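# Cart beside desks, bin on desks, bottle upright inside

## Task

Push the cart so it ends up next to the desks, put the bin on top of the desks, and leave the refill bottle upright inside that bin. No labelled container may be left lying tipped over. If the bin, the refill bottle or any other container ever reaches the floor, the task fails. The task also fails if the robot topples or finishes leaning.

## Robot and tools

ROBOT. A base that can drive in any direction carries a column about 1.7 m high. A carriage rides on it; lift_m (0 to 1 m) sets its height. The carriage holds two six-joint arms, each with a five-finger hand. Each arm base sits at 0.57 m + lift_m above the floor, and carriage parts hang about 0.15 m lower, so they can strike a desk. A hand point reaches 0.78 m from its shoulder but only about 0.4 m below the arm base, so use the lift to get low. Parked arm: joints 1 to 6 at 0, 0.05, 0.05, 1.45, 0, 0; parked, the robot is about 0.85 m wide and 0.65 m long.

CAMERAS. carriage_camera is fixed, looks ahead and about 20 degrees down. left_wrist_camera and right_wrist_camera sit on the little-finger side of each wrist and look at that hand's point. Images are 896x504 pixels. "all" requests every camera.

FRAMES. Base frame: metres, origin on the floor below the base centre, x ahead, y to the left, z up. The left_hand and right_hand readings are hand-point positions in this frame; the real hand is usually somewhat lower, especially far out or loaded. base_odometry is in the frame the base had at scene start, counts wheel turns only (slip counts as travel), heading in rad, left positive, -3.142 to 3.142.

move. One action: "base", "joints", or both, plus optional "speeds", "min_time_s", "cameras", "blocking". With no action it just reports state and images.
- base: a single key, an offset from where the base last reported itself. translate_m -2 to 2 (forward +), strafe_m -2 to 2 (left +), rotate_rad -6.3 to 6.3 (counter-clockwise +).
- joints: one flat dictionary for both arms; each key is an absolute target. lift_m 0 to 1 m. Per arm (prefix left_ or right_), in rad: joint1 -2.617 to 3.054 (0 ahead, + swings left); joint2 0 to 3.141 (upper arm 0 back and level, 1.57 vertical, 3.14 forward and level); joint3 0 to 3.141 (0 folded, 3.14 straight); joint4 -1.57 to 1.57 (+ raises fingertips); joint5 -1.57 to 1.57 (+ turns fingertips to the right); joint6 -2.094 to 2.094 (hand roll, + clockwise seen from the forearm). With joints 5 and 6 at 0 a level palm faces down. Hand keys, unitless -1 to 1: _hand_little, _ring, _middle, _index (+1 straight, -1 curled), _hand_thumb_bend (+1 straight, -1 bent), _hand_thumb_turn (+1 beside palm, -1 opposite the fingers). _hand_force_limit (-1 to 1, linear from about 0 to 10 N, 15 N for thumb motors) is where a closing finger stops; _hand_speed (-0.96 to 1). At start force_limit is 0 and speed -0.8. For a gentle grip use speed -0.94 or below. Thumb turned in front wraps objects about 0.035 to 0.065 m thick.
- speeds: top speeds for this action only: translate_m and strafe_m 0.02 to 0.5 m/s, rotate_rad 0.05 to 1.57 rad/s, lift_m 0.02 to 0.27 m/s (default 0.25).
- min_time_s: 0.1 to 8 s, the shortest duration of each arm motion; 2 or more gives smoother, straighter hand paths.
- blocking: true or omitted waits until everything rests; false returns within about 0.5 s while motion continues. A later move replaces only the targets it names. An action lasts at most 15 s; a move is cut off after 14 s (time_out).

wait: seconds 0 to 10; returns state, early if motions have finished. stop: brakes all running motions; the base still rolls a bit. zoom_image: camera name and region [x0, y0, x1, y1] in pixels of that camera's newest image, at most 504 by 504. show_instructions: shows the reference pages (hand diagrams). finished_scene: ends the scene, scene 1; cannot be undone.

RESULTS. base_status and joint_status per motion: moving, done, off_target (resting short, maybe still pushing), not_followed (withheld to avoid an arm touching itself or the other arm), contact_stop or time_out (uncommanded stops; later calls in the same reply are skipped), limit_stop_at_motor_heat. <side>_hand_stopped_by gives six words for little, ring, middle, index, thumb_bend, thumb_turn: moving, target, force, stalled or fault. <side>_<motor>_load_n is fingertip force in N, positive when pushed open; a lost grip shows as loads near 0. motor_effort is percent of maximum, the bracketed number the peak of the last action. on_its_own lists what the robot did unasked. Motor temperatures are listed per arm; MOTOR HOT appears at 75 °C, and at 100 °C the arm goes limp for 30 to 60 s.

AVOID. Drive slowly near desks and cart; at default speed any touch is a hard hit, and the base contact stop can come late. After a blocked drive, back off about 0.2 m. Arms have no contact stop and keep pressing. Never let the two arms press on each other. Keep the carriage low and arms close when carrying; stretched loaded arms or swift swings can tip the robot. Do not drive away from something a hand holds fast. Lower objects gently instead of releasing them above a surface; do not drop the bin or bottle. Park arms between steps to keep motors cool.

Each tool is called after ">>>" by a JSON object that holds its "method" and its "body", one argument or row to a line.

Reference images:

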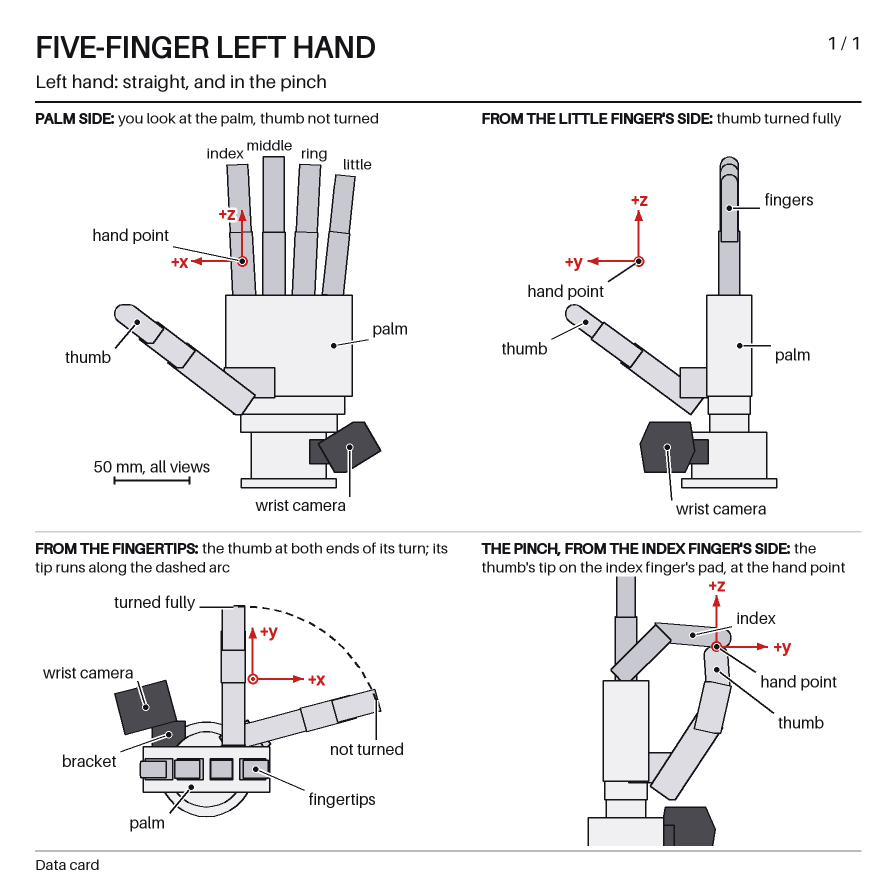

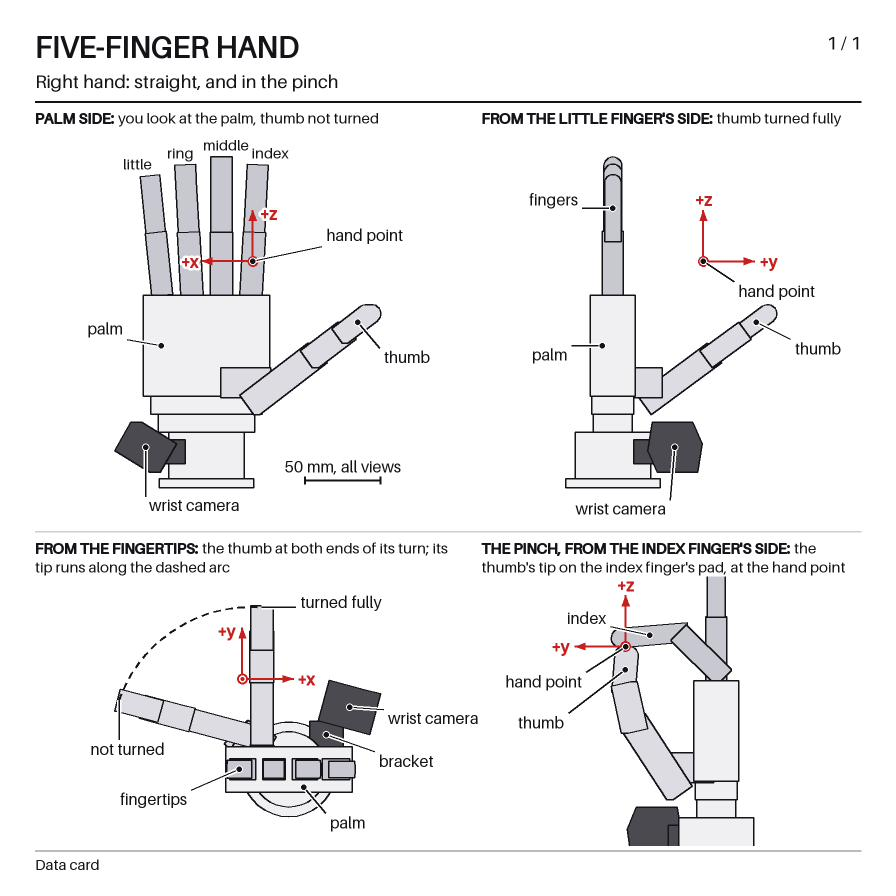

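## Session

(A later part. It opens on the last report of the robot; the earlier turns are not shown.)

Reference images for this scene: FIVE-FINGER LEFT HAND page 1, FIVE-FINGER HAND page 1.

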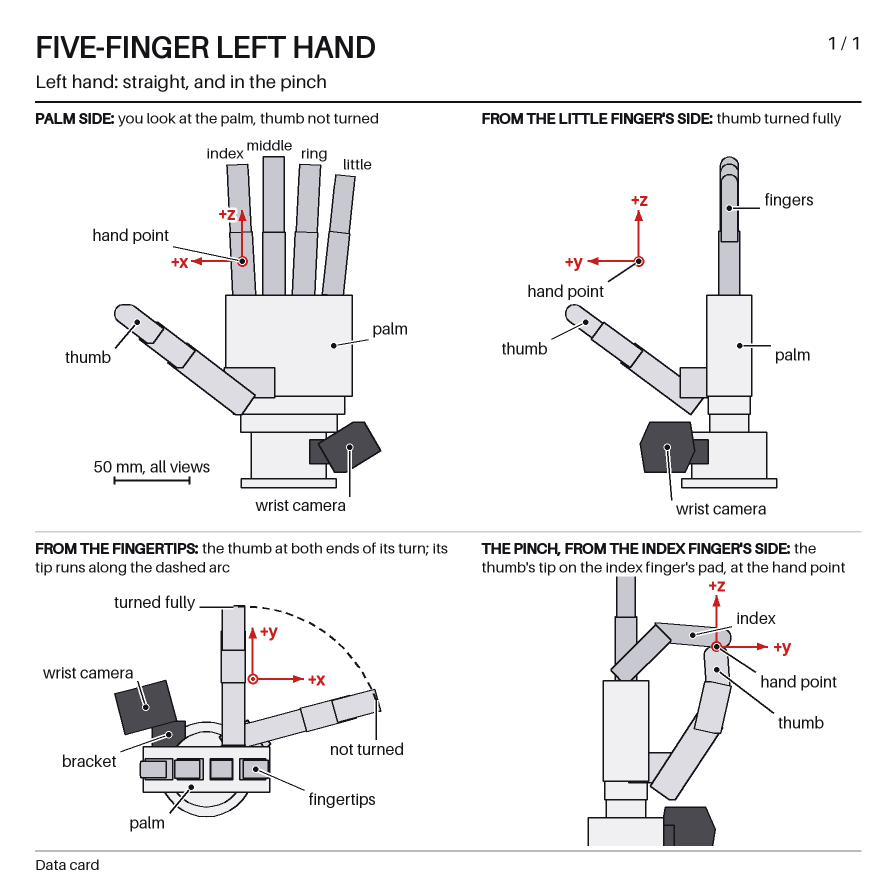

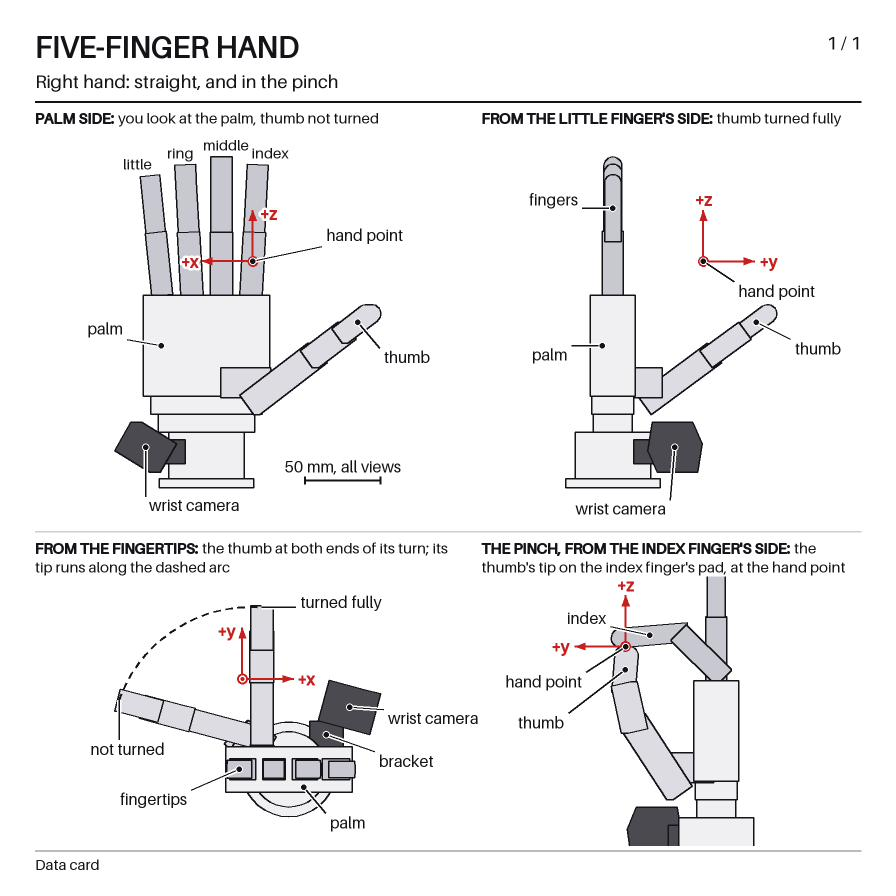

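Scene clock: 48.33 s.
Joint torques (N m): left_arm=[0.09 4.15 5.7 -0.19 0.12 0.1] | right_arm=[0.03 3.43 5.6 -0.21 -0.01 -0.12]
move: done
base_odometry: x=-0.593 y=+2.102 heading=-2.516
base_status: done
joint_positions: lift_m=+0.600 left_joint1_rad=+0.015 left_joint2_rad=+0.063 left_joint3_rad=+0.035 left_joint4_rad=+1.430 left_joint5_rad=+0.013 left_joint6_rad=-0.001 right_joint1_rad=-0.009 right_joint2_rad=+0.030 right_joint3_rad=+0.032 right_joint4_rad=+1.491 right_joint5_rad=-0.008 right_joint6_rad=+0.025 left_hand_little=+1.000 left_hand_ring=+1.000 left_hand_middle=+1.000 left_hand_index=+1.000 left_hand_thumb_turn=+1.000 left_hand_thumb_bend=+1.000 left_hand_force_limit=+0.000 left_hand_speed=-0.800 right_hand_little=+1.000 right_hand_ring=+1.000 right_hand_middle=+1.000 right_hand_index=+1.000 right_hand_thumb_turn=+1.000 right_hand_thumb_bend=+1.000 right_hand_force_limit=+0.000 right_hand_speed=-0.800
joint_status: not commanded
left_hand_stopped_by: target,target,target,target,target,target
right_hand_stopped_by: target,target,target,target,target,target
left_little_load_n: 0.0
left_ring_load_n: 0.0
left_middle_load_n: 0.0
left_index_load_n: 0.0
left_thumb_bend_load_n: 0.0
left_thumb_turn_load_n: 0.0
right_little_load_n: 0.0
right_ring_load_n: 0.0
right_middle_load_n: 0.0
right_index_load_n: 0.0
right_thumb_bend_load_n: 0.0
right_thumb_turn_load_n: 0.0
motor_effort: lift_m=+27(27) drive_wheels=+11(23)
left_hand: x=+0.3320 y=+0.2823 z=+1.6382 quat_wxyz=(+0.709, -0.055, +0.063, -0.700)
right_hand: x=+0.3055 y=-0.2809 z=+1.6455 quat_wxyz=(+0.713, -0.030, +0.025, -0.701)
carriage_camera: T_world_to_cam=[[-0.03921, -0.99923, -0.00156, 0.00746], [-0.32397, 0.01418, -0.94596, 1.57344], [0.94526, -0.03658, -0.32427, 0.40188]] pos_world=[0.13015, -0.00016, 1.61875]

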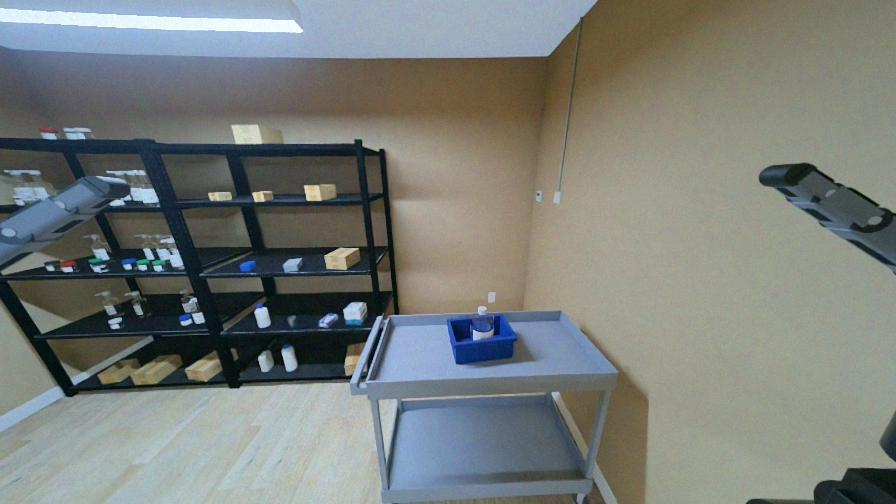

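>>> {"method": "move", "body": {
  "base": {"translate_m": 0.3},
  "speeds": {"translate_m": 0.2},
  "cameras": ["carriage_camera"]
}}

>>> {"method": "zoom_image", "body": {
  "camera": "carriage_camera",
  "region": [420, 310, 580, 450]
}}

Scene clock: 52.03 s.
Joint torques (N m): left_arm=[0.23 4.21 5.57 -0.16 0.08 0.08] | right_arm=[0.05 3.48 5.63 -0.2 0 -0.12]
move: done
base_odometry: x=-0.836 y=+1.926 heading=-2.515
base_status: done
joint_positions: lift_m=+0.600 left_joint1_rad=+0.015 left_joint2_rad=+0.063 left_joint3_rad=+0.035 left_joint4_rad=+1.431 left_joint5_rad=+0.013 left_joint6_rad=-0.001 right_joint1_rad=-0.009 right_joint2_rad=+0.030 right_joint3_rad=+0.032 right_joint4_rad=+1.491 right_joint5_rad=-0.008 right_joint6_rad=+0.025 left_hand_little=+1.000 left_hand_ring=+1.000 left_hand_middle=+1.000 left_hand_index=+1.000 left_hand_thumb_turn=+1.000 left_hand_thumb_bend=+1.000 left_hand_force_limit=+0.000 left_hand_speed=-0.800 right_hand_little=+1.000 right_hand_ring=+1.000 right_hand_middle=+1.000 right_hand_index=+1.000 right_hand_thumb_turn=+1.000 right_hand_thumb_bend=+1.000 right_hand_force_limit=+0.000 right_hand_speed=-0.800
joint_status: not commanded
left_hand_stopped_by: target,target,target,target,target,target
right_hand_stopped_by: target,target,target,target,target,target
left_little_load_n: 0.0
left_ring_load_n: 0.0
left_middle_load_n: 0.0
left_index_load_n: 0.0
left_thumb_bend_load_n: 0.0
left_thumb_turn_load_n: 0.0
right_little_load_n: -0.5
right_ring_load_n: 0.0
right_middle_load_n: 0.0
right_index_load_n: 0.0
right_thumb_bend_load_n: 0.0
right_thumb_turn_load_n: 0.0
motor_effort: lift_m=+27(27) drive_wheels=+14(26)
left_hand: x=+0.3318 y=+0.2823 z=+1.6383 quat_wxyz=(+0.709, -0.055, +0.063, -0.700)
right_hand: x=+0.3055 y=-0.2809 z=+1.6455 quat_wxyz=(+0.713, -0.030, +0.025, -0.701)
carriage_camera: T_world_to_cam=[[-0.03921, -0.99923, -0.00156, 0.00746], [-0.32397, 0.01418, -0.94596, 1.57344], [0.94526, -0.03658, -0.32427, 0.40188]] pos_world=[0.13015, -0.00016, 1.61875]

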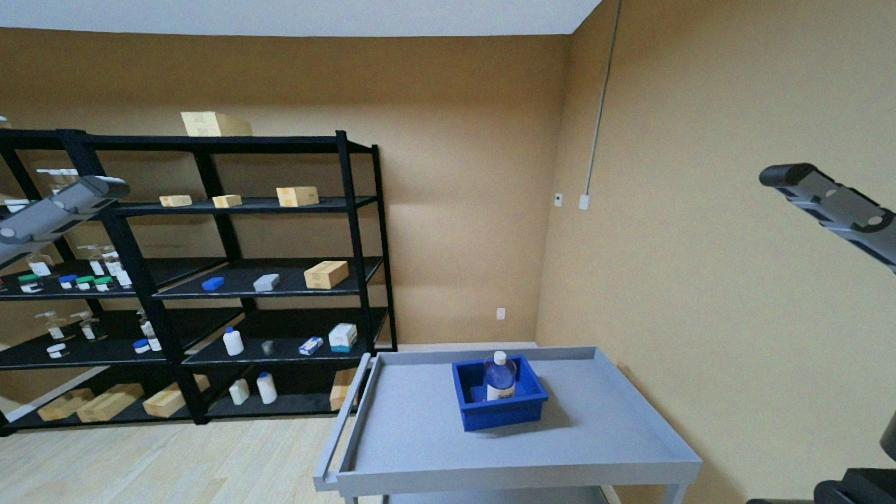

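Scaled by 3.150 from the camera's image (finer frame: 1280x720).

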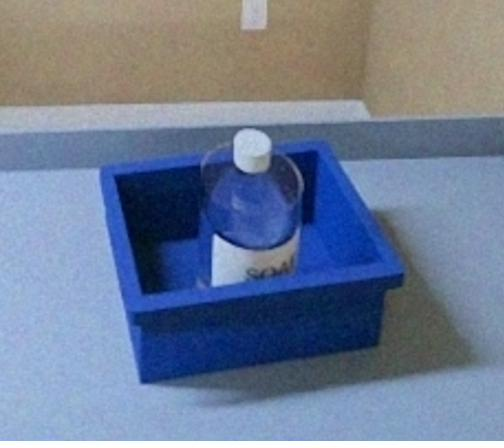

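>>> {"method": "move", "body": {
  "joints": {"left_joint1_rad": 0, "left_joint2_rad": 1.57, "left_joint3_rad": 1.57, "left_joint4_rad": 0, "left_joint5_rad": 0, "left_joint6_rad": 0},
  "min_time_s": 3,
  "cameras": ["all"]
}}

Scene clock: 61.33 s.
Joint torques (N m): left_arm=[-0.61 -4.93 9.83 2.28 0.05 0.11] | right_arm=[0.08 3.49 5.7 -0.18 -0.01 -0.11]
Motor temperatures (°C): left_arm=[24 26 35 28 24 24] | right_arm=[24 26 30 27 26 25]
move: done
base_odometry: x=-0.836 y=+1.926 heading=-2.515
base_status: not commanded
joint_positions: lift_m=+0.600 left_joint1_rad=+0.009 left_joint2_rad=+1.550 left_joint3_rad=+1.547 left_joint4_rad=+0.028 left_joint5_rad=+0.008 left_joint6_rad=-0.001 right_joint1_rad=-0.009 right_joint2_rad=+0.030 right_joint3_rad=+0.032 right_joint4_rad=+1.491 right_joint5_rad=-0.008 right_joint6_rad=+0.025 left_hand_little=+1.000 left_hand_ring=+1.000 left_hand_middle=+1.000 left_hand_index=+1.000 left_hand_thumb_turn=+1.000 left_hand_thumb_bend=+1.000 left_hand_force_limit=+0.000 left_hand_speed=-0.800 right_hand_little=+1.000 right_hand_ring=+1.000 right_hand_middle=+1.000 right_hand_index=+1.000 right_hand_thumb_turn=+1.000 right_hand_thumb_bend=+1.000 right_hand_force_limit=+0.000 right_hand_speed=-0.800
joint_status: all done
left_hand_stopped_by: target,target,target,target,target,target
right_hand_stopped_by: target,target,target,target,target,target
left_little_load_n: 0.0
left_ring_load_n: -0.5
left_middle_load_n: 0.0
left_index_load_n: 0.0
left_thumb_bend_load_n: 0.0
left_thumb_turn_load_n: -0.5
right_little_load_n: 0.0
right_ring_load_n: 0.0
right_middle_load_n: 0.0
right_index_load_n: 0.0
right_thumb_bend_load_n: 0.0
right_thumb_turn_load_n: 0.0
motor_effort: lift_m=+27(27) drive_wheels=-12(15)
left_hand: x=+0.7538 y=+0.2865 z=+1.5842 quat_wxyz=(+0.506, -0.494, +0.493, -0.506)
right_hand: x=+0.3057 y=-0.2809 z=+1.6454 quat_wxyz=(+0.712, -0.030, +0.025, -0.701)
pictures: carriage_camera, left_wrist_camera, right_wrist_camera
carriage_camera: T_world_to_cam=[[-0.03921, -0.99923, -0.00156, 0.00746], [-0.32397, 0.01418, -0.94596, 1.57344], [0.94526, -0.03658, -0.32427, 0.40188]] pos_world=[0.13015, -0.00016, 1.61875]
left_wrist_camera: T_world_to_cam=[[-0.05718, -0.26036, 0.96382, -1.41063], [-0.55046, -0.79717, -0.248, 1.02495], [0.8329, -0.54473, -0.09774, -0.20423]] pos_world=[0.65365, 0.33854, 1.59381]
right_wrist_camera: T_world_to_cam=[[0.96265, -0.2651, -0.05505, -0.27513], [0.2001, 0.83354, -0.51494, 1.01841], [0.1824, 0.48469, 0.85545, -1.21228]] pos_world=[0.28218, -0.33424, 1.54633]

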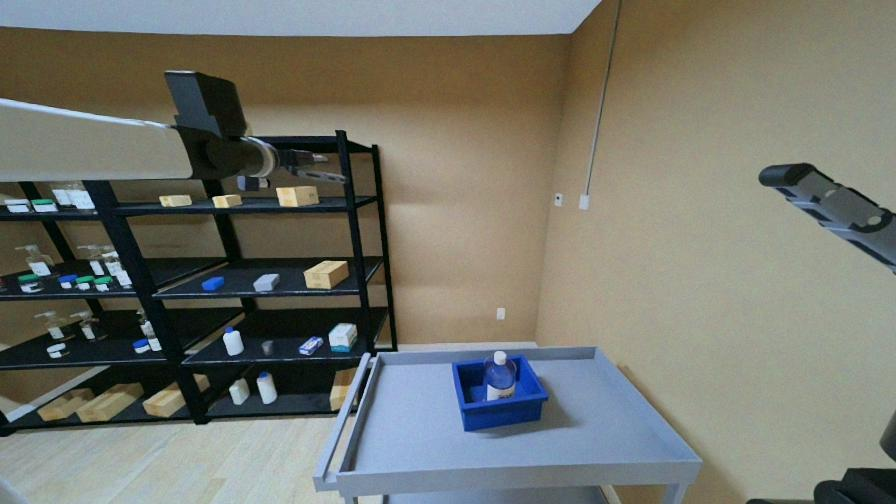

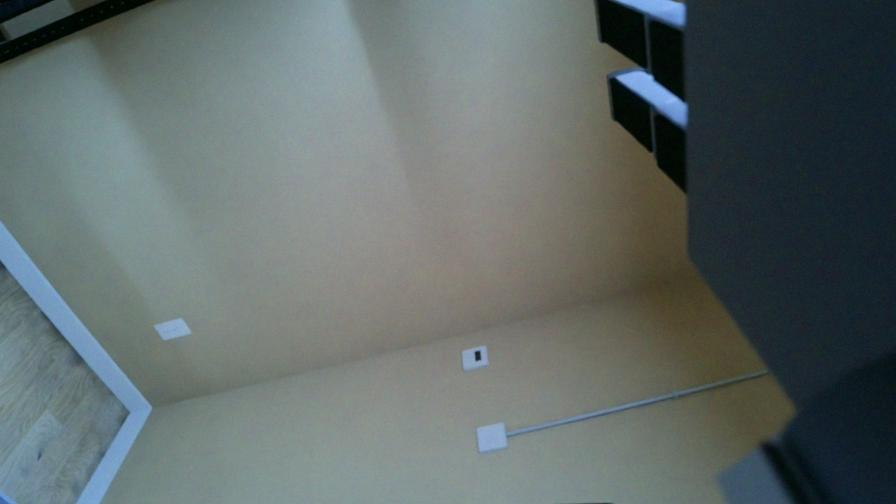

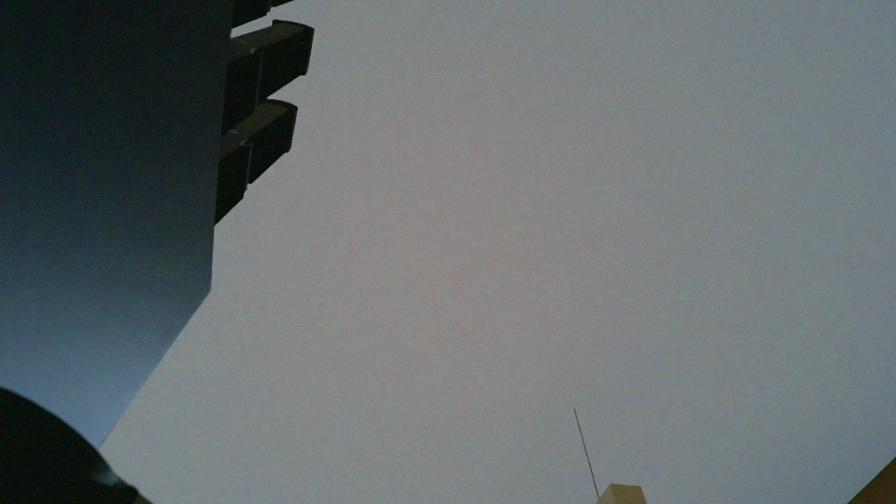

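>>> {"method": "move", "body": {
  "joints": {"left_joint4_rad": -1.2},
  "min_time_s": 2
}}

>>> {"method": "move", "body": {
  "joints": {"left_joint2_rad": 1.2, "left_joint3_rad": 1.2, "left_joint4_rad": -1.2},
  "min_time_s": 2
}}

>>> {"method": "move", "body": {
  "joints": {"left_joint2_rad": 1.2, "left_joint3_rad": 0.8, "left_joint4_rad": -1.2},
  "min_time_s": 2
}}

Scene clock: 65.10 s.
Joint torques (N m): left_arm=[-0.69 -4.11 8.36 1.08 0.04 0.1] | right_arm=[0.05 3.48 5.71 -0.19 0 -0.11]
move: done
base_odometry: x=-0.836 y=+1.926 heading=-2.515
base_status: not commanded
joint_positions: lift_m=+0.600 left_joint1_rad=+0.009 left_joint2_rad=+1.550 left_joint3_rad=+1.548 left_joint4_rad=-1.176 left_joint5_rad=+0.008 left_joint6_rad=-0.001 right_joint1_rad=-0.009 right_joint2_rad=+0.030 right_joint3_rad=+0.032 right_joint4_rad=+1.491 right_joint5_rad=-0.008 right_joint6_rad=+0.025 left_hand_little=+1.000 left_hand_ring=+1.000 left_hand_middle=+1.000 left_hand_index=+1.000 left_hand_thumb_turn=+1.000 left_hand_thumb_bend=+1.000 left_hand_force_limit=+0.000 left_hand_speed=-0.800 right_hand_little=+1.000 right_hand_ring=+1.000 right_hand_middle=+1.000 right_hand_index=+1.000 right_hand_thumb_turn=+1.000 right_hand_thumb_bend=+1.000 right_hand_force_limit=+0.000 right_hand_speed=-0.800
joint_status: all done
left_hand_stopped_by: target,target,target,target,target,target
right_hand_stopped_by: target,target,target,target,target,target
left_little_load_n: 0.0
left_ring_load_n: 0.0
left_middle_load_n: 0.0
left_index_load_n: 0.0
left_thumb_bend_load_n: 0.0
left_thumb_turn_load_n: 0.0
right_little_load_n: 0.0
right_ring_load_n: 0.0
right_middle_load_n: 0.0
right_index_load_n: 0.0
right_thumb_bend_load_n: 0.0
right_thumb_turn_load_n: 0.5
motor_effort: lift_m=+27(27) drive_wheels=-13(16)
left_hand: x=+0.5313 y=+0.2845 z=+1.3671 quat_wxyz=(+0.136, -0.697, +0.690, -0.140)
right_hand: x=+0.3057 y=-0.2809 z=+1.6454 quat_wxyz=(+0.712, -0.030, +0.025, -0.701)
pictures: none

Scene clock: 67.40 s.
Joint torques (N m): left_arm=[-0.62 -3.97 5.64 1.09 0.04 0.08] | right_arm=[0.09 3.58 5.65 -0.21 0.01 -0.12]
move: done
base_odometry: x=-0.836 y=+1.926 heading=-2.515
base_status: not commanded
joint_positions: lift_m=+0.600 left_joint1_rad=+0.009 left_joint2_rad=+1.215 left_joint3_rad=+1.212 left_joint4_rad=-1.182 left_joint5_rad=+0.007 left_joint6_rad=-0.001 right_joint1_rad=-0.009 right_joint2_rad=+0.030 right_joint3_rad=+0.032 right_joint4_rad=+1.491 right_joint5_rad=-0.008 right_joint6_rad=+0.025 left_hand_little=+1.000 left_hand_ring=+1.000 left_hand_middle=+1.000 left_hand_index=+1.000 left_hand_thumb_turn=+1.000 left_hand_thumb_bend=+1.000 left_hand_force_limit=+0.000 left_hand_speed=-0.800 right_hand_little=+1.000 right_hand_ring=+1.000 right_hand_middle=+1.000 right_hand_index=+1.000 right_hand_thumb_turn=+1.000 right_hand_thumb_bend=+1.000 right_hand_force_limit=+0.000 right_hand_speed=-0.800
joint_status: all done
left_hand_stopped_by: target,target,target,target,target,target
right_hand_stopped_by: target,target,target,target,target,target
left_little_load_n: 0.0
left_ring_load_n: 0.0
left_middle_load_n: 0.0
left_index_load_n: 0.0
left_thumb_bend_load_n: 0.0
left_thumb_turn_load_n: 0.0
right_little_load_n: 0.0
right_ring_load_n: 0.0
right_middle_load_n: 0.0
right_index_load_n: 0.0
right_thumb_bend_load_n: 0.0
right_thumb_turn_load_n: 0.0
motor_effort: lift_m=+27(27) drive_wheels=-13(14)
left_hand: x=+0.4428 y=+0.2838 z=+1.3500 quat_wxyz=(+0.133, -0.697, +0.691, -0.137)
right_hand: x=+0.3057 y=-0.2809 z=+1.6454 quat_wxyz=(+0.712, -0.030, +0.025, -0.701)
pictures: none

Scene clock: 69.70 s.
Joint torques (N m): left_arm=[-0.51 -3.58 5.24 0.04 0.1 0.11] | right_arm=[0.09 3.52 5.72 -0.17 0 -0.11]
move: done
base_odometry: x=-0.836 y=+1.926 heading=-2.515
base_status: not commanded
joint_positions: lift_m=+0.600 left_joint1_rad=+0.009 left_joint2_rad=+1.215 left_joint3_rad=+0.811 left_joint4_rad=-1.185 left_joint5_rad=+0.007 left_joint6_rad=-0.001 right_joint1_rad=-0.009 right_joint2_rad=+0.030 right_joint3_rad=+0.032 right_joint4_rad=+1.491 right_joint5_rad=-0.008 right_joint6_rad=+0.025 left_hand_little=+1.000 left_hand_ring=+1.000 left_hand_middle=+1.000 left_hand_index=+1.000 left_hand_thumb_turn=+1.000 left_hand_thumb_bend=+1.000 left_hand_force_limit=+0.000 left_hand_speed=-0.800 right_hand_little=+1.000 right_hand_ring=+1.000 right_hand_middle=+1.000 right_hand_index=+1.000 right_hand_thumb_turn=+1.000 right_hand_thumb_bend=+1.000 right_hand_force_limit=+0.000 right_hand_speed=-0.800
joint_status: all done
left_hand_stopped_by: target,target,target,target,target,target
right_hand_stopped_by: target,target,target,target,target,target
left_little_load_n: 0.0
left_ring_load_n: 0.0
left_middle_load_n: 0.0
left_index_load_n: 0.0
left_thumb_bend_load_n: 0.0
left_thumb_turn_load_n: 0.0
right_little_load_n: 0.0
right_ring_load_n: 0.0
right_middle_load_n: 0.0
right_index_load_n: 0.0
right_thumb_bend_load_n: 0.0
right_thumb_turn_load_n: 0.0
motor_effort: lift_m=+27(27) drive_wheels=-14(15)
left_hand: x=+0.3367 y=+0.2828 z=+1.2539 quat_wxyz=(-0.009, -0.711, +0.703, +0.004)
right_hand: x=+0.3057 y=-0.2809 z=+1.6454 quat_wxyz=(+0.712, -0.030, +0.025, -0.701)
pictures: none

>>> {"method": "move", "body": {
  "joints": {"left_joint1_rad": 0, "left_joint2_rad": 0.05, "left_joint3_rad": 0.05, "left_joint4_rad": 1.45, "left_joint5_rad": 0, "left_joint6_rad": 0},
  "min_time_s": 2.5
}}

>>> {"method": "move", "body": {
  "base": {"rotate_rad": 0.09},
  "speeds": {"rotate_rad": 0.2}
}}

>>> {"method": "move", "body": {
  "base": {"translate_m": 0.16},
  "speeds": {"translate_m": 0.1},
  "cameras": ["carriage_camera"]
}}

>>> {"method": "zoom_image", "body": {
  "camera": "carriage_camera",
  "region": [400, 320, 600, 504]
}}

Scene clock: 80.43 s.
Joint torques (N m): left_arm=[-0.7 3.47 4.62 -0.05 0.04 0.08] | right_arm=[0.09 3.52 5.7 -0.21 -0.02 -0.12]
move: done
base_odometry: x=-0.836 y=+1.926 heading=-2.515
base_status: not commanded
joint_positions: lift_m=+0.600 left_joint1_rad=+0.009 left_joint2_rad=+0.064 left_joint3_rad=+0.060 left_joint4_rad=+1.431 left_joint5_rad=+0.006 left_joint6_rad=-0.001 right_joint1_rad=-0.009 right_joint2_rad=+0.030 right_joint3_rad=+0.032 right_joint4_rad=+1.490 right_joint5_rad=-0.008 right_joint6_rad=+0.025 left_hand_little=+1.000 left_hand_ring=+1.000 left_hand_middle=+1.000 left_hand_index=+1.000 left_hand_thumb_turn=+1.000 left_hand_thumb_bend=+1.000 left_hand_force_limit=+0.000 left_hand_speed=-0.800 right_hand_little=+1.000 right_hand_ring=+1.000 right_hand_middle=+1.000 right_hand_index=+1.000 right_hand_thumb_turn=+1.000 right_hand_thumb_bend=+1.000 right_hand_force_limit=+0.000 right_hand_speed=-0.800
joint_status: all done
left_hand_stopped_by: target,target,target,target,target,target
right_hand_stopped_by: target,target,target,target,target,target
left_little_load_n: 0.0
left_ring_load_n: 0.0
left_middle_load_n: 0.0
left_index_load_n: 0.0
left_thumb_bend_load_n: 0.0
left_thumb_turn_load_n: 0.0
right_little_load_n: 0.0
right_ring_load_n: 0.0
right_middle_load_n: 0.0
right_index_load_n: 0.0
right_thumb_bend_load_n: 0.0
right_thumb_turn_load_n: 0.0
motor_effort: lift_m=+27(27) drive_wheels=-12(15)
left_hand: x=+0.3243 y=+0.2828 z=+1.6471 quat_wxyz=(+0.708, -0.049, +0.053, -0.703)
right_hand: x=+0.3058 y=-0.2809 z=+1.6454 quat_wxyz=(+0.712, -0.030, +0.025, -0.701)
pictures: none

Scene clock: 81.43 s.
Joint torques (N m): left_arm=[-0.8 3.08 4.45 -0.1 0.07 0.08] | right_arm=[0.08 3.48 5.75 -0.2 -0.01 -0.14]
move: done
base_odometry: x=-0.836 y=+1.926 heading=-2.425
base_status: done
joint_positions: lift_m=+0.600 left_joint1_rad=+0.009 left_joint2_rad=+0.064 left_joint3_rad=+0.060 left_joint4_rad=+1.436 left_joint5_rad=+0.005 left_joint6_rad=-0.001 right_joint1_rad=-0.009 right_joint2_rad=+0.030 right_joint3_rad=+0.032 right_joint4_rad=+1.491 right_joint5_rad=-0.008 right_joint6_rad=+0.025 left_hand_little=+1.000 left_hand_ring=+1.000 left_hand_middle=+1.000 left_hand_index=+1.000 left_hand_thumb_turn=+1.000 left_hand_thumb_bend=+1.000 left_hand_force_limit=+0.000 left_hand_speed=-0.800 right_hand_little=+1.000 right_hand_ring=+1.000 right_hand_middle=+1.000 right_hand_index=+1.000 right_hand_thumb_turn=+1.000 right_hand_thumb_bend=+1.000 right_hand_force_limit=+0.000 right_hand_speed=-0.800
joint_status: not commanded
left_hand_stopped_by: target,target,target,target,target,target
right_hand_stopped_by: target,target,target,target,target,target
left_little_load_n: 0.0
left_ring_load_n: 0.0
left_middle_load_n: 0.0
left_index_load_n: 0.0
left_thumb_bend_load_n: 0.0
left_thumb_turn_load_n: 0.0
right_little_load_n: 0.0
right_ring_load_n: 0.0
right_middle_load_n: 0.0
right_index_load_n: 0.0
right_thumb_bend_load_n: 0.0
right_thumb_turn_load_n: 0.0
motor_effort: lift_m=+27(27) drive_wheels=-5(16)
left_hand: x=+0.3230 y=+0.2831 z=+1.6475 quat_wxyz=(+0.708, -0.047, +0.050, -0.703)
right_hand: x=+0.3055 y=-0.2809 z=+1.6455 quat_wxyz=(+0.713, -0.030, +0.025, -0.701)
pictures: none

Scene clock: 83.83 s.
Joint torques (N m): left_arm=[-0.61 3.03 4.45 -0.17 0.08 0.18] | right_arm=[0.08 3.47 5.72 -0.18 0 -0.11]
move: done
base_odometry: x=-0.957 y=+1.821 heading=-2.424
base_status: done
joint_positions: lift_m=+0.600 left_joint1_rad=+0.009 left_joint2_rad=+0.064 left_joint3_rad=+0.059 left_joint4_rad=+1.441 left_joint5_rad=+0.005 left_joint6_rad=-0.001 right_joint1_rad=-0.009 right_joint2_rad=+0.030 right_joint3_rad=+0.032 right_joint4_rad=+1.492 right_joint5_rad=-0.008 right_joint6_rad=+0.025 left_hand_little=+1.000 left_hand_ring=+1.000 left_hand_middle=+1.000 left_hand_index=+1.000 left_hand_thumb_turn=+1.000 left_hand_thumb_bend=+1.000 left_hand_force_limit=+0.000 left_hand_speed=-0.800 right_hand_little=+1.000 right_hand_ring=+1.000 right_hand_middle=+1.000 right_hand_index=+1.000 right_hand_thumb_turn=+1.000 right_hand_thumb_bend=+1.000 right_hand_force_limit=+0.000 right_hand_speed=-0.800
joint_status: not commanded
left_hand_stopped_by: target,target,target,target,target,target
right_hand_stopped_by: target,target,target,target,target,target
left_little_load_n: 0.0
left_ring_load_n: 0.0
left_middle_load_n: 0.0
left_index_load_n: 0.0
left_thumb_bend_load_n: 0.0
left_thumb_turn_load_n: 0.0
right_little_load_n: -0.5
right_ring_load_n: 0.0
right_middle_load_n: 0.0
right_index_load_n: 0.0
right_thumb_bend_load_n: 0.0
right_thumb_turn_load_n: 0.0
motor_effort: lift_m=+27(27) drive_wheels=+16(23)
left_hand: x=+0.3221 y=+0.2831 z=+1.6477 quat_wxyz=(+0.708, -0.046, +0.049, -0.703)
right_hand: x=+0.3053 y=-0.2809 z=+1.6455 quat_wxyz=(+0.713, -0.029, +0.025, -0.701)
carriage_camera: T_world_to_cam=[[-0.03921, -0.99923, -0.00156, 0.00746], [-0.32397, 0.01418, -0.94596, 1.57344], [0.94526, -0.03658, -0.32427, 0.40188]] pos_world=[0.13015, -0.00016, 1.61875]

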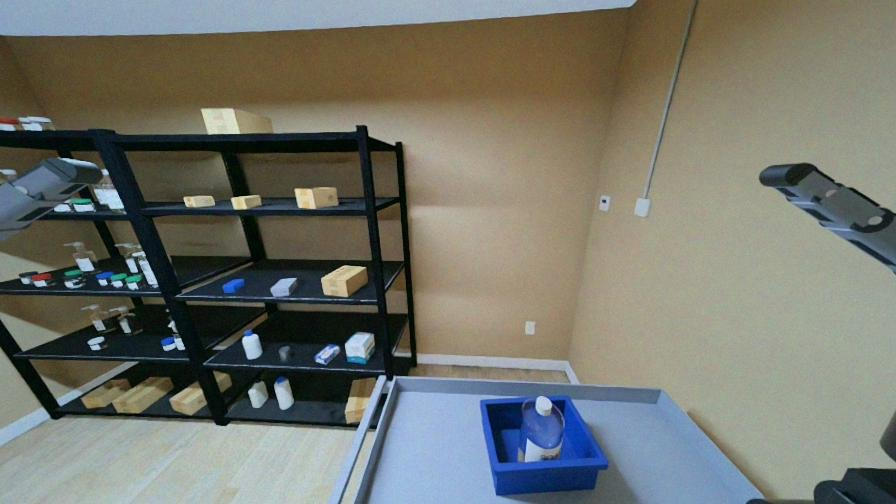

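Scaled by 2.520 from the camera's image (finer frame: 1280x720).

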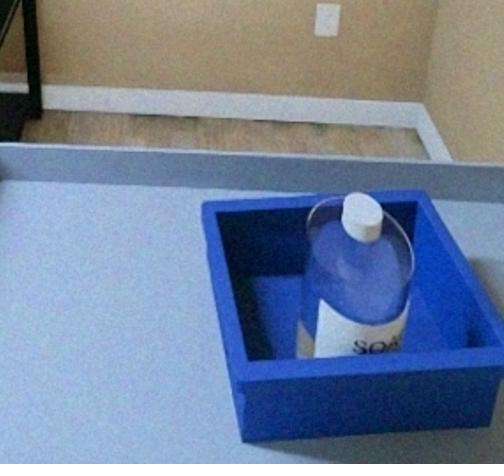

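>>> {"method": "move", "body": {
  "joints": {"lift_m": 0.35},
  "cameras": ["carriage_camera"]
}}

>>> {"method": "zoom_image", "body": {
  "camera": "carriage_camera",
  "region": [400, 220, 640, 420]
}}

>>> {"method": "zoom_image", "body": {
  "camera": "carriage_camera",
  "region": [340, 300, 800, 504]
}}

Scene clock: 87.77 s.
Joint torques (N m): left_arm=[-0.36 3.47 5.09 -0.09 0.07 0.13] | right_arm=[0.08 3.45 5.79 -0.18 -0.01 -0.11]
move: done
base_odometry: x=-0.957 y=+1.821 heading=-2.424
base_status: not commanded
joint_positions: lift_m=+0.350 left_joint1_rad=+0.009 left_joint2_rad=+0.061 left_joint3_rad=+0.054 left_joint4_rad=+1.441 left_joint5_rad=+0.005 left_joint6_rad=-0.001 right_joint1_rad=-0.009 right_joint2_rad=+0.030 right_joint3_rad=+0.032 right_joint4_rad=+1.491 right_joint5_rad=-0.008 right_joint6_rad=+0.025 left_hand_little=+1.000 left_hand_ring=+1.000 left_hand_middle=+1.000 left_hand_index=+1.000 left_hand_thumb_turn=+1.000 left_hand_thumb_bend=+1.000 left_hand_force_limit=+0.000 left_hand_speed=-0.800 right_hand_little=+1.000 right_hand_ring=+1.000 right_hand_middle=+1.000 right_hand_index=+1.000 right_hand_thumb_turn=+1.000 right_hand_thumb_bend=+1.000 right_hand_force_limit=+0.000 right_hand_speed=-0.800
joint_status: all done
left_hand_stopped_by: target,target,target,target,target,target
right_hand_stopped_by: target,target,target,target,target,target
left_little_load_n: 0.0
left_ring_load_n: 0.0
left_middle_load_n: 0.0
left_index_load_n: 0.0
left_thumb_bend_load_n: 0.0
left_thumb_turn_load_n: 0.0
right_little_load_n: 0.0
right_ring_load_n: 0.0
right_middle_load_n: 0.0
right_index_load_n: 0.0
right_thumb_bend_load_n: 0.0
right_thumb_turn_load_n: 0.0
motor_effort: lift_m=+24(25) drive_wheels=-12(17)
left_hand: x=+0.3228 y=+0.2831 z=+1.3963 quat_wxyz=(+0.708, -0.047, +0.050, -0.703)
right_hand: x=+0.3056 y=-0.2809 z=+1.3957 quat_wxyz=(+0.712, -0.030, +0.025, -0.701)
carriage_camera: T_world_to_cam=[[-0.03921, -0.99923, -0.00156, 0.00707], [-0.32397, 0.01418, -0.94596, 1.33714], [0.94526, -0.03658, -0.32427, 0.32088]] pos_world=[0.13015, -0.00016, 1.36895]

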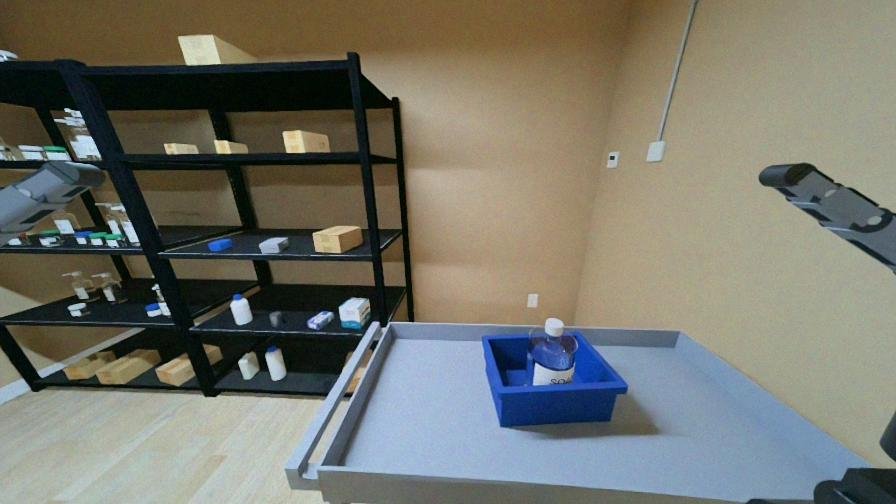

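Scaled by 2.100 from the camera's image (finer frame: 1280x720).

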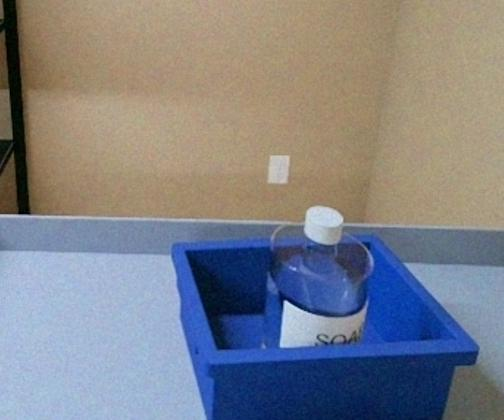

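Scaled by 1.096 from the camera's image (finer frame: 1280x720).

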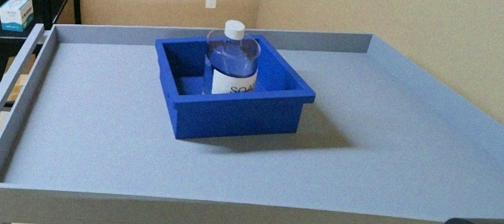

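>>> {"method": "move", "body": {
  "base": {"strafe_m": -0.265},
  "speeds": {"strafe_m": 0.1},
  "joints": {"lift_m": 0.5},
  "cameras": ["carriage_camera"]
}}

>>> {"method": "zoom_image", "body": {
  "camera": "carriage_camera",
  "region": [340, 300, 560, 504]
}}

Scene clock: 101.83 s.
Joint torques (N m): left_arm=[-0.57 3.48 5.42 -0.16 0.08 0.14] | right_arm=[0.1 3.55 5.71 -0.19 -0.03 -0.12]
move: done
base_odometry: x=-1.131 y=+2.020 heading=-2.423
base_status: done
joint_positions: lift_m=+0.500 left_joint1_rad=+0.008 left_joint2_rad=+0.060 left_joint3_rad=+0.052 left_joint4_rad=+1.442 left_joint5_rad=+0.003 left_joint6_rad=-0.001 right_joint1_rad=-0.009 right_joint2_rad=+0.030 right_joint3_rad=+0.032 right_joint4_rad=+1.490 right_joint5_rad=-0.008 right_joint6_rad=+0.025 left_hand_little=+1.000 left_hand_ring=+1.000 left_hand_middle=+1.000 left_hand_index=+1.000 left_hand_thumb_turn=+1.000 left_hand_thumb_bend=+1.000 left_hand_force_limit=+0.000 left_hand_speed=-0.800 right_hand_little=+1.000 right_hand_ring=+1.000 right_hand_middle=+1.000 right_hand_index=+1.000 right_hand_thumb_turn=+1.000 right_hand_thumb_bend=+1.000 right_hand_force_limit=+0.000 right_hand_speed=-0.800
joint_status: all done
left_hand_stopped_by: target,target,target,target,target,target
right_hand_stopped_by: target,target,target,target,target,target
left_little_load_n: 0.0
left_ring_load_n: 0.0
left_middle_load_n: 0.0
left_index_load_n: 0.0
left_thumb_bend_load_n: 0.0
left_thumb_turn_load_n: 0.0
right_little_load_n: 0.0
right_ring_load_n: -0.5
right_middle_load_n: 0.0
right_index_load_n: 0.0
right_thumb_bend_load_n: 0.0
right_thumb_turn_load_n: 0.0
motor_effort: lift_m=+27(33) drive_wheels=-6(19)
left_hand: x=+0.3227 y=+0.2834 z=+1.5457 quat_wxyz=(+0.708, -0.048, +0.049, -0.703)
right_hand: x=+0.3058 y=-0.2809 z=+1.5453 quat_wxyz=(+0.712, -0.030, +0.025, -0.701)
carriage_camera: T_world_to_cam=[[-0.03921, -0.99923, -0.00156, 0.00731], [-0.32397, 0.01418, -0.94596, 1.47884], [0.94526, -0.03658, -0.32427, 0.36945]] pos_world=[0.13015, -0.00016, 1.51875]

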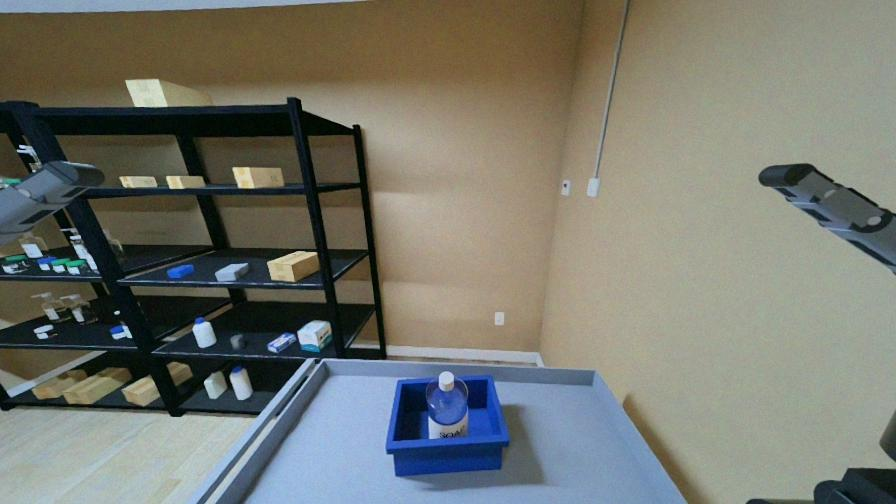

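Scaled by 2.291 from the camera's image (finer frame: 1280x720).

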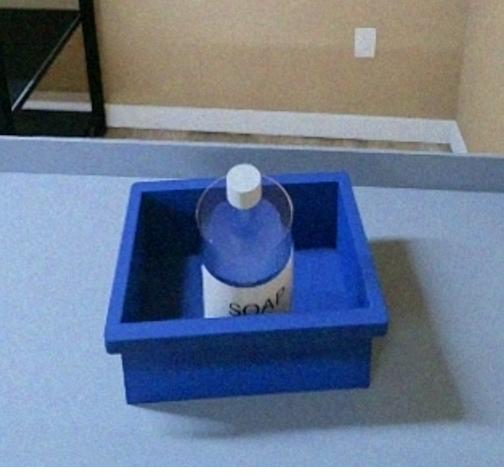

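>>> {"method": "move", "body": {
  "joints": {"lift_m": 0.66, "left_joint1_rad": -0.328, "left_joint2_rad": 1.57, "left_joint3_rad": 1.2, "left_joint4_rad": -0.8, "left_joint5_rad": 0, "left_joint6_rad": -1.898, "left_hand_thumb_turn": -1, "left_hand_thumb_bend": 0.1, "right_joint1_rad": 0.258, "right_joint2_rad": 1.57, "right_joint3_rad": 1.2, "right_joint4_rad": -0.8, "right_joint5_rad": 0, "right_joint6_rad": 1.829, "right_hand_thumb_turn": -1, "right_hand_thumb_bend": 0.1},
  "min_time_s": 4,
  "cameras": ["all"]
}}

Scene clock: 110.33 s.
Joint torques (N m): left_arm=[-0.73 -4.42 9.09 1.11 0.09 -0.03] | right_arm=[1.07 -4.93 9.47 1.11 -0.01 -0.05]
move: done
base_odometry: x=-1.131 y=+2.020 heading=-2.423
base_status: not commanded
joint_positions: lift_m=+0.660 left_joint1_rad=-0.319 left_joint2_rad=+1.550 left_joint3_rad=+1.179 left_joint4_rad=-0.777 left_joint5_rad=+0.003 left_joint6_rad=-1.886 right_joint1_rad=+0.248 right_joint2_rad=+1.562 right_joint3_rad=+1.169 right_joint4_rad=-0.789 right_joint5_rad=-0.008 right_joint6_rad=+1.822 left_hand_little=+1.000 left_hand_ring=+1.000 left_hand_middle=+1.000 left_hand_index=+1.000 left_hand_thumb_turn=-1.000 left_hand_thumb_bend=+0.100 left_hand_force_limit=+0.000 left_hand_speed=-0.800 right_hand_little=+1.000 right_hand_ring=+1.000 right_hand_middle=+1.000 right_hand_index=+1.000 right_hand_thumb_turn=-1.000 right_hand_thumb_bend=+0.100 right_hand_force_limit=+0.000 right_hand_speed=-0.800
joint_status: all done
left_hand_stopped_by: target,target,target,target,target,target
right_hand_stopped_by: target,target,target,target,target,target
left_little_load_n: 0.0
left_ring_load_n: 0.0
left_middle_load_n: 0.0
left_index_load_n: 0.0
left_thumb_bend_load_n: 0.0
left_thumb_turn_load_n: 0.0
right_little_load_n: 0.0
right_ring_load_n: 0.0
right_middle_load_n: 0.0
right_index_load_n: 0.0
right_thumb_bend_load_n: 0.0
right_thumb_turn_load_n: 0.0
motor_effort: lift_m=+27(33) drive_wheels=-4(6)
left_hand: x=+0.6065 y=+0.1370 z=+1.3806 quat_wxyz=(-0.067, -0.978, +0.002, -0.199)
right_hand: x=+0.6090 y=-0.1628 z=+1.3692 quat_wxyz=(+0.186, +0.001, +0.981, +0.051)
pictures: carriage_camera, left_wrist_camera, right_wrist_camera
carriage_camera: T_world_to_cam=[[-0.03921, -0.99923, -0.00156, 0.00756], [-0.32397, 0.01418, -0.94596, 1.6302], [0.94526, -0.03658, -0.32427, 0.42134]] pos_world=[0.13015, -0.00016, 1.67875]
left_wrist_camera: T_world_to_cam=[[0.2575, 0.96625, 0.00714, -0.29986], [0.50929, -0.142, 0.8488, -1.47255], [0.82117, -0.21493, -0.52866, 0.374]] pos_world=[0.52004, 0.16103, 1.44976]
right_wrist_camera: T_world_to_cam=[[-0.27183, 0.96208, -0.02271, 0.35646], [0.59055, 0.1854, 0.78541, -1.40675], [0.75984, 0.20009, -0.61855, 0.53167]] pos_world=[0.52367, -0.18851, 1.44185]

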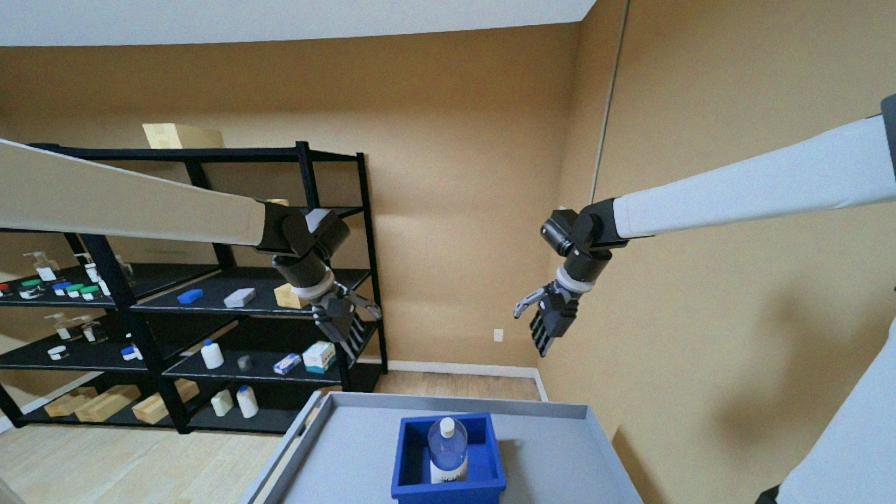

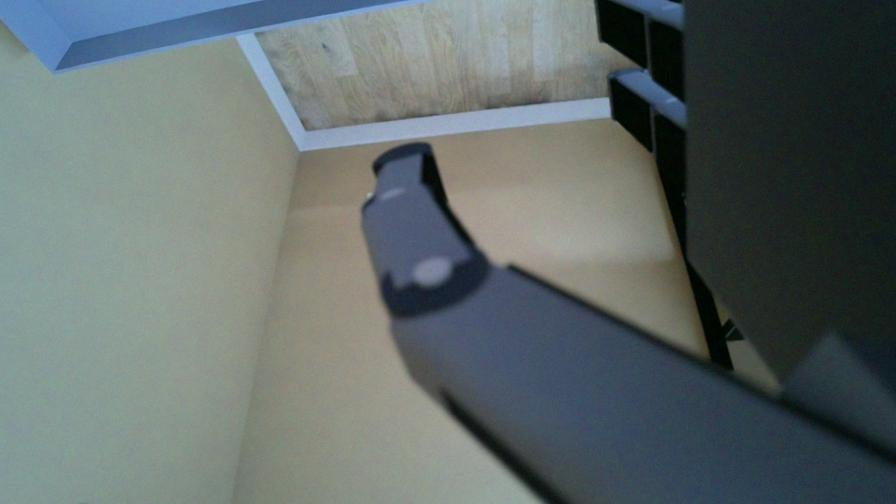

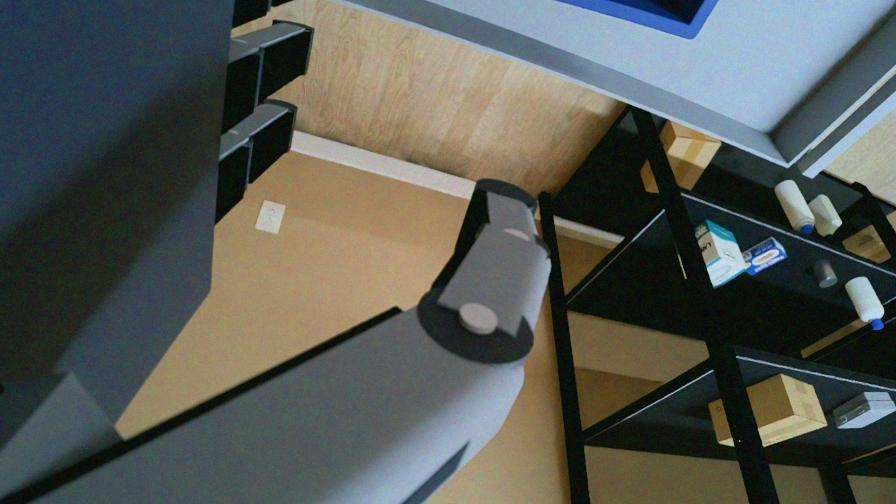

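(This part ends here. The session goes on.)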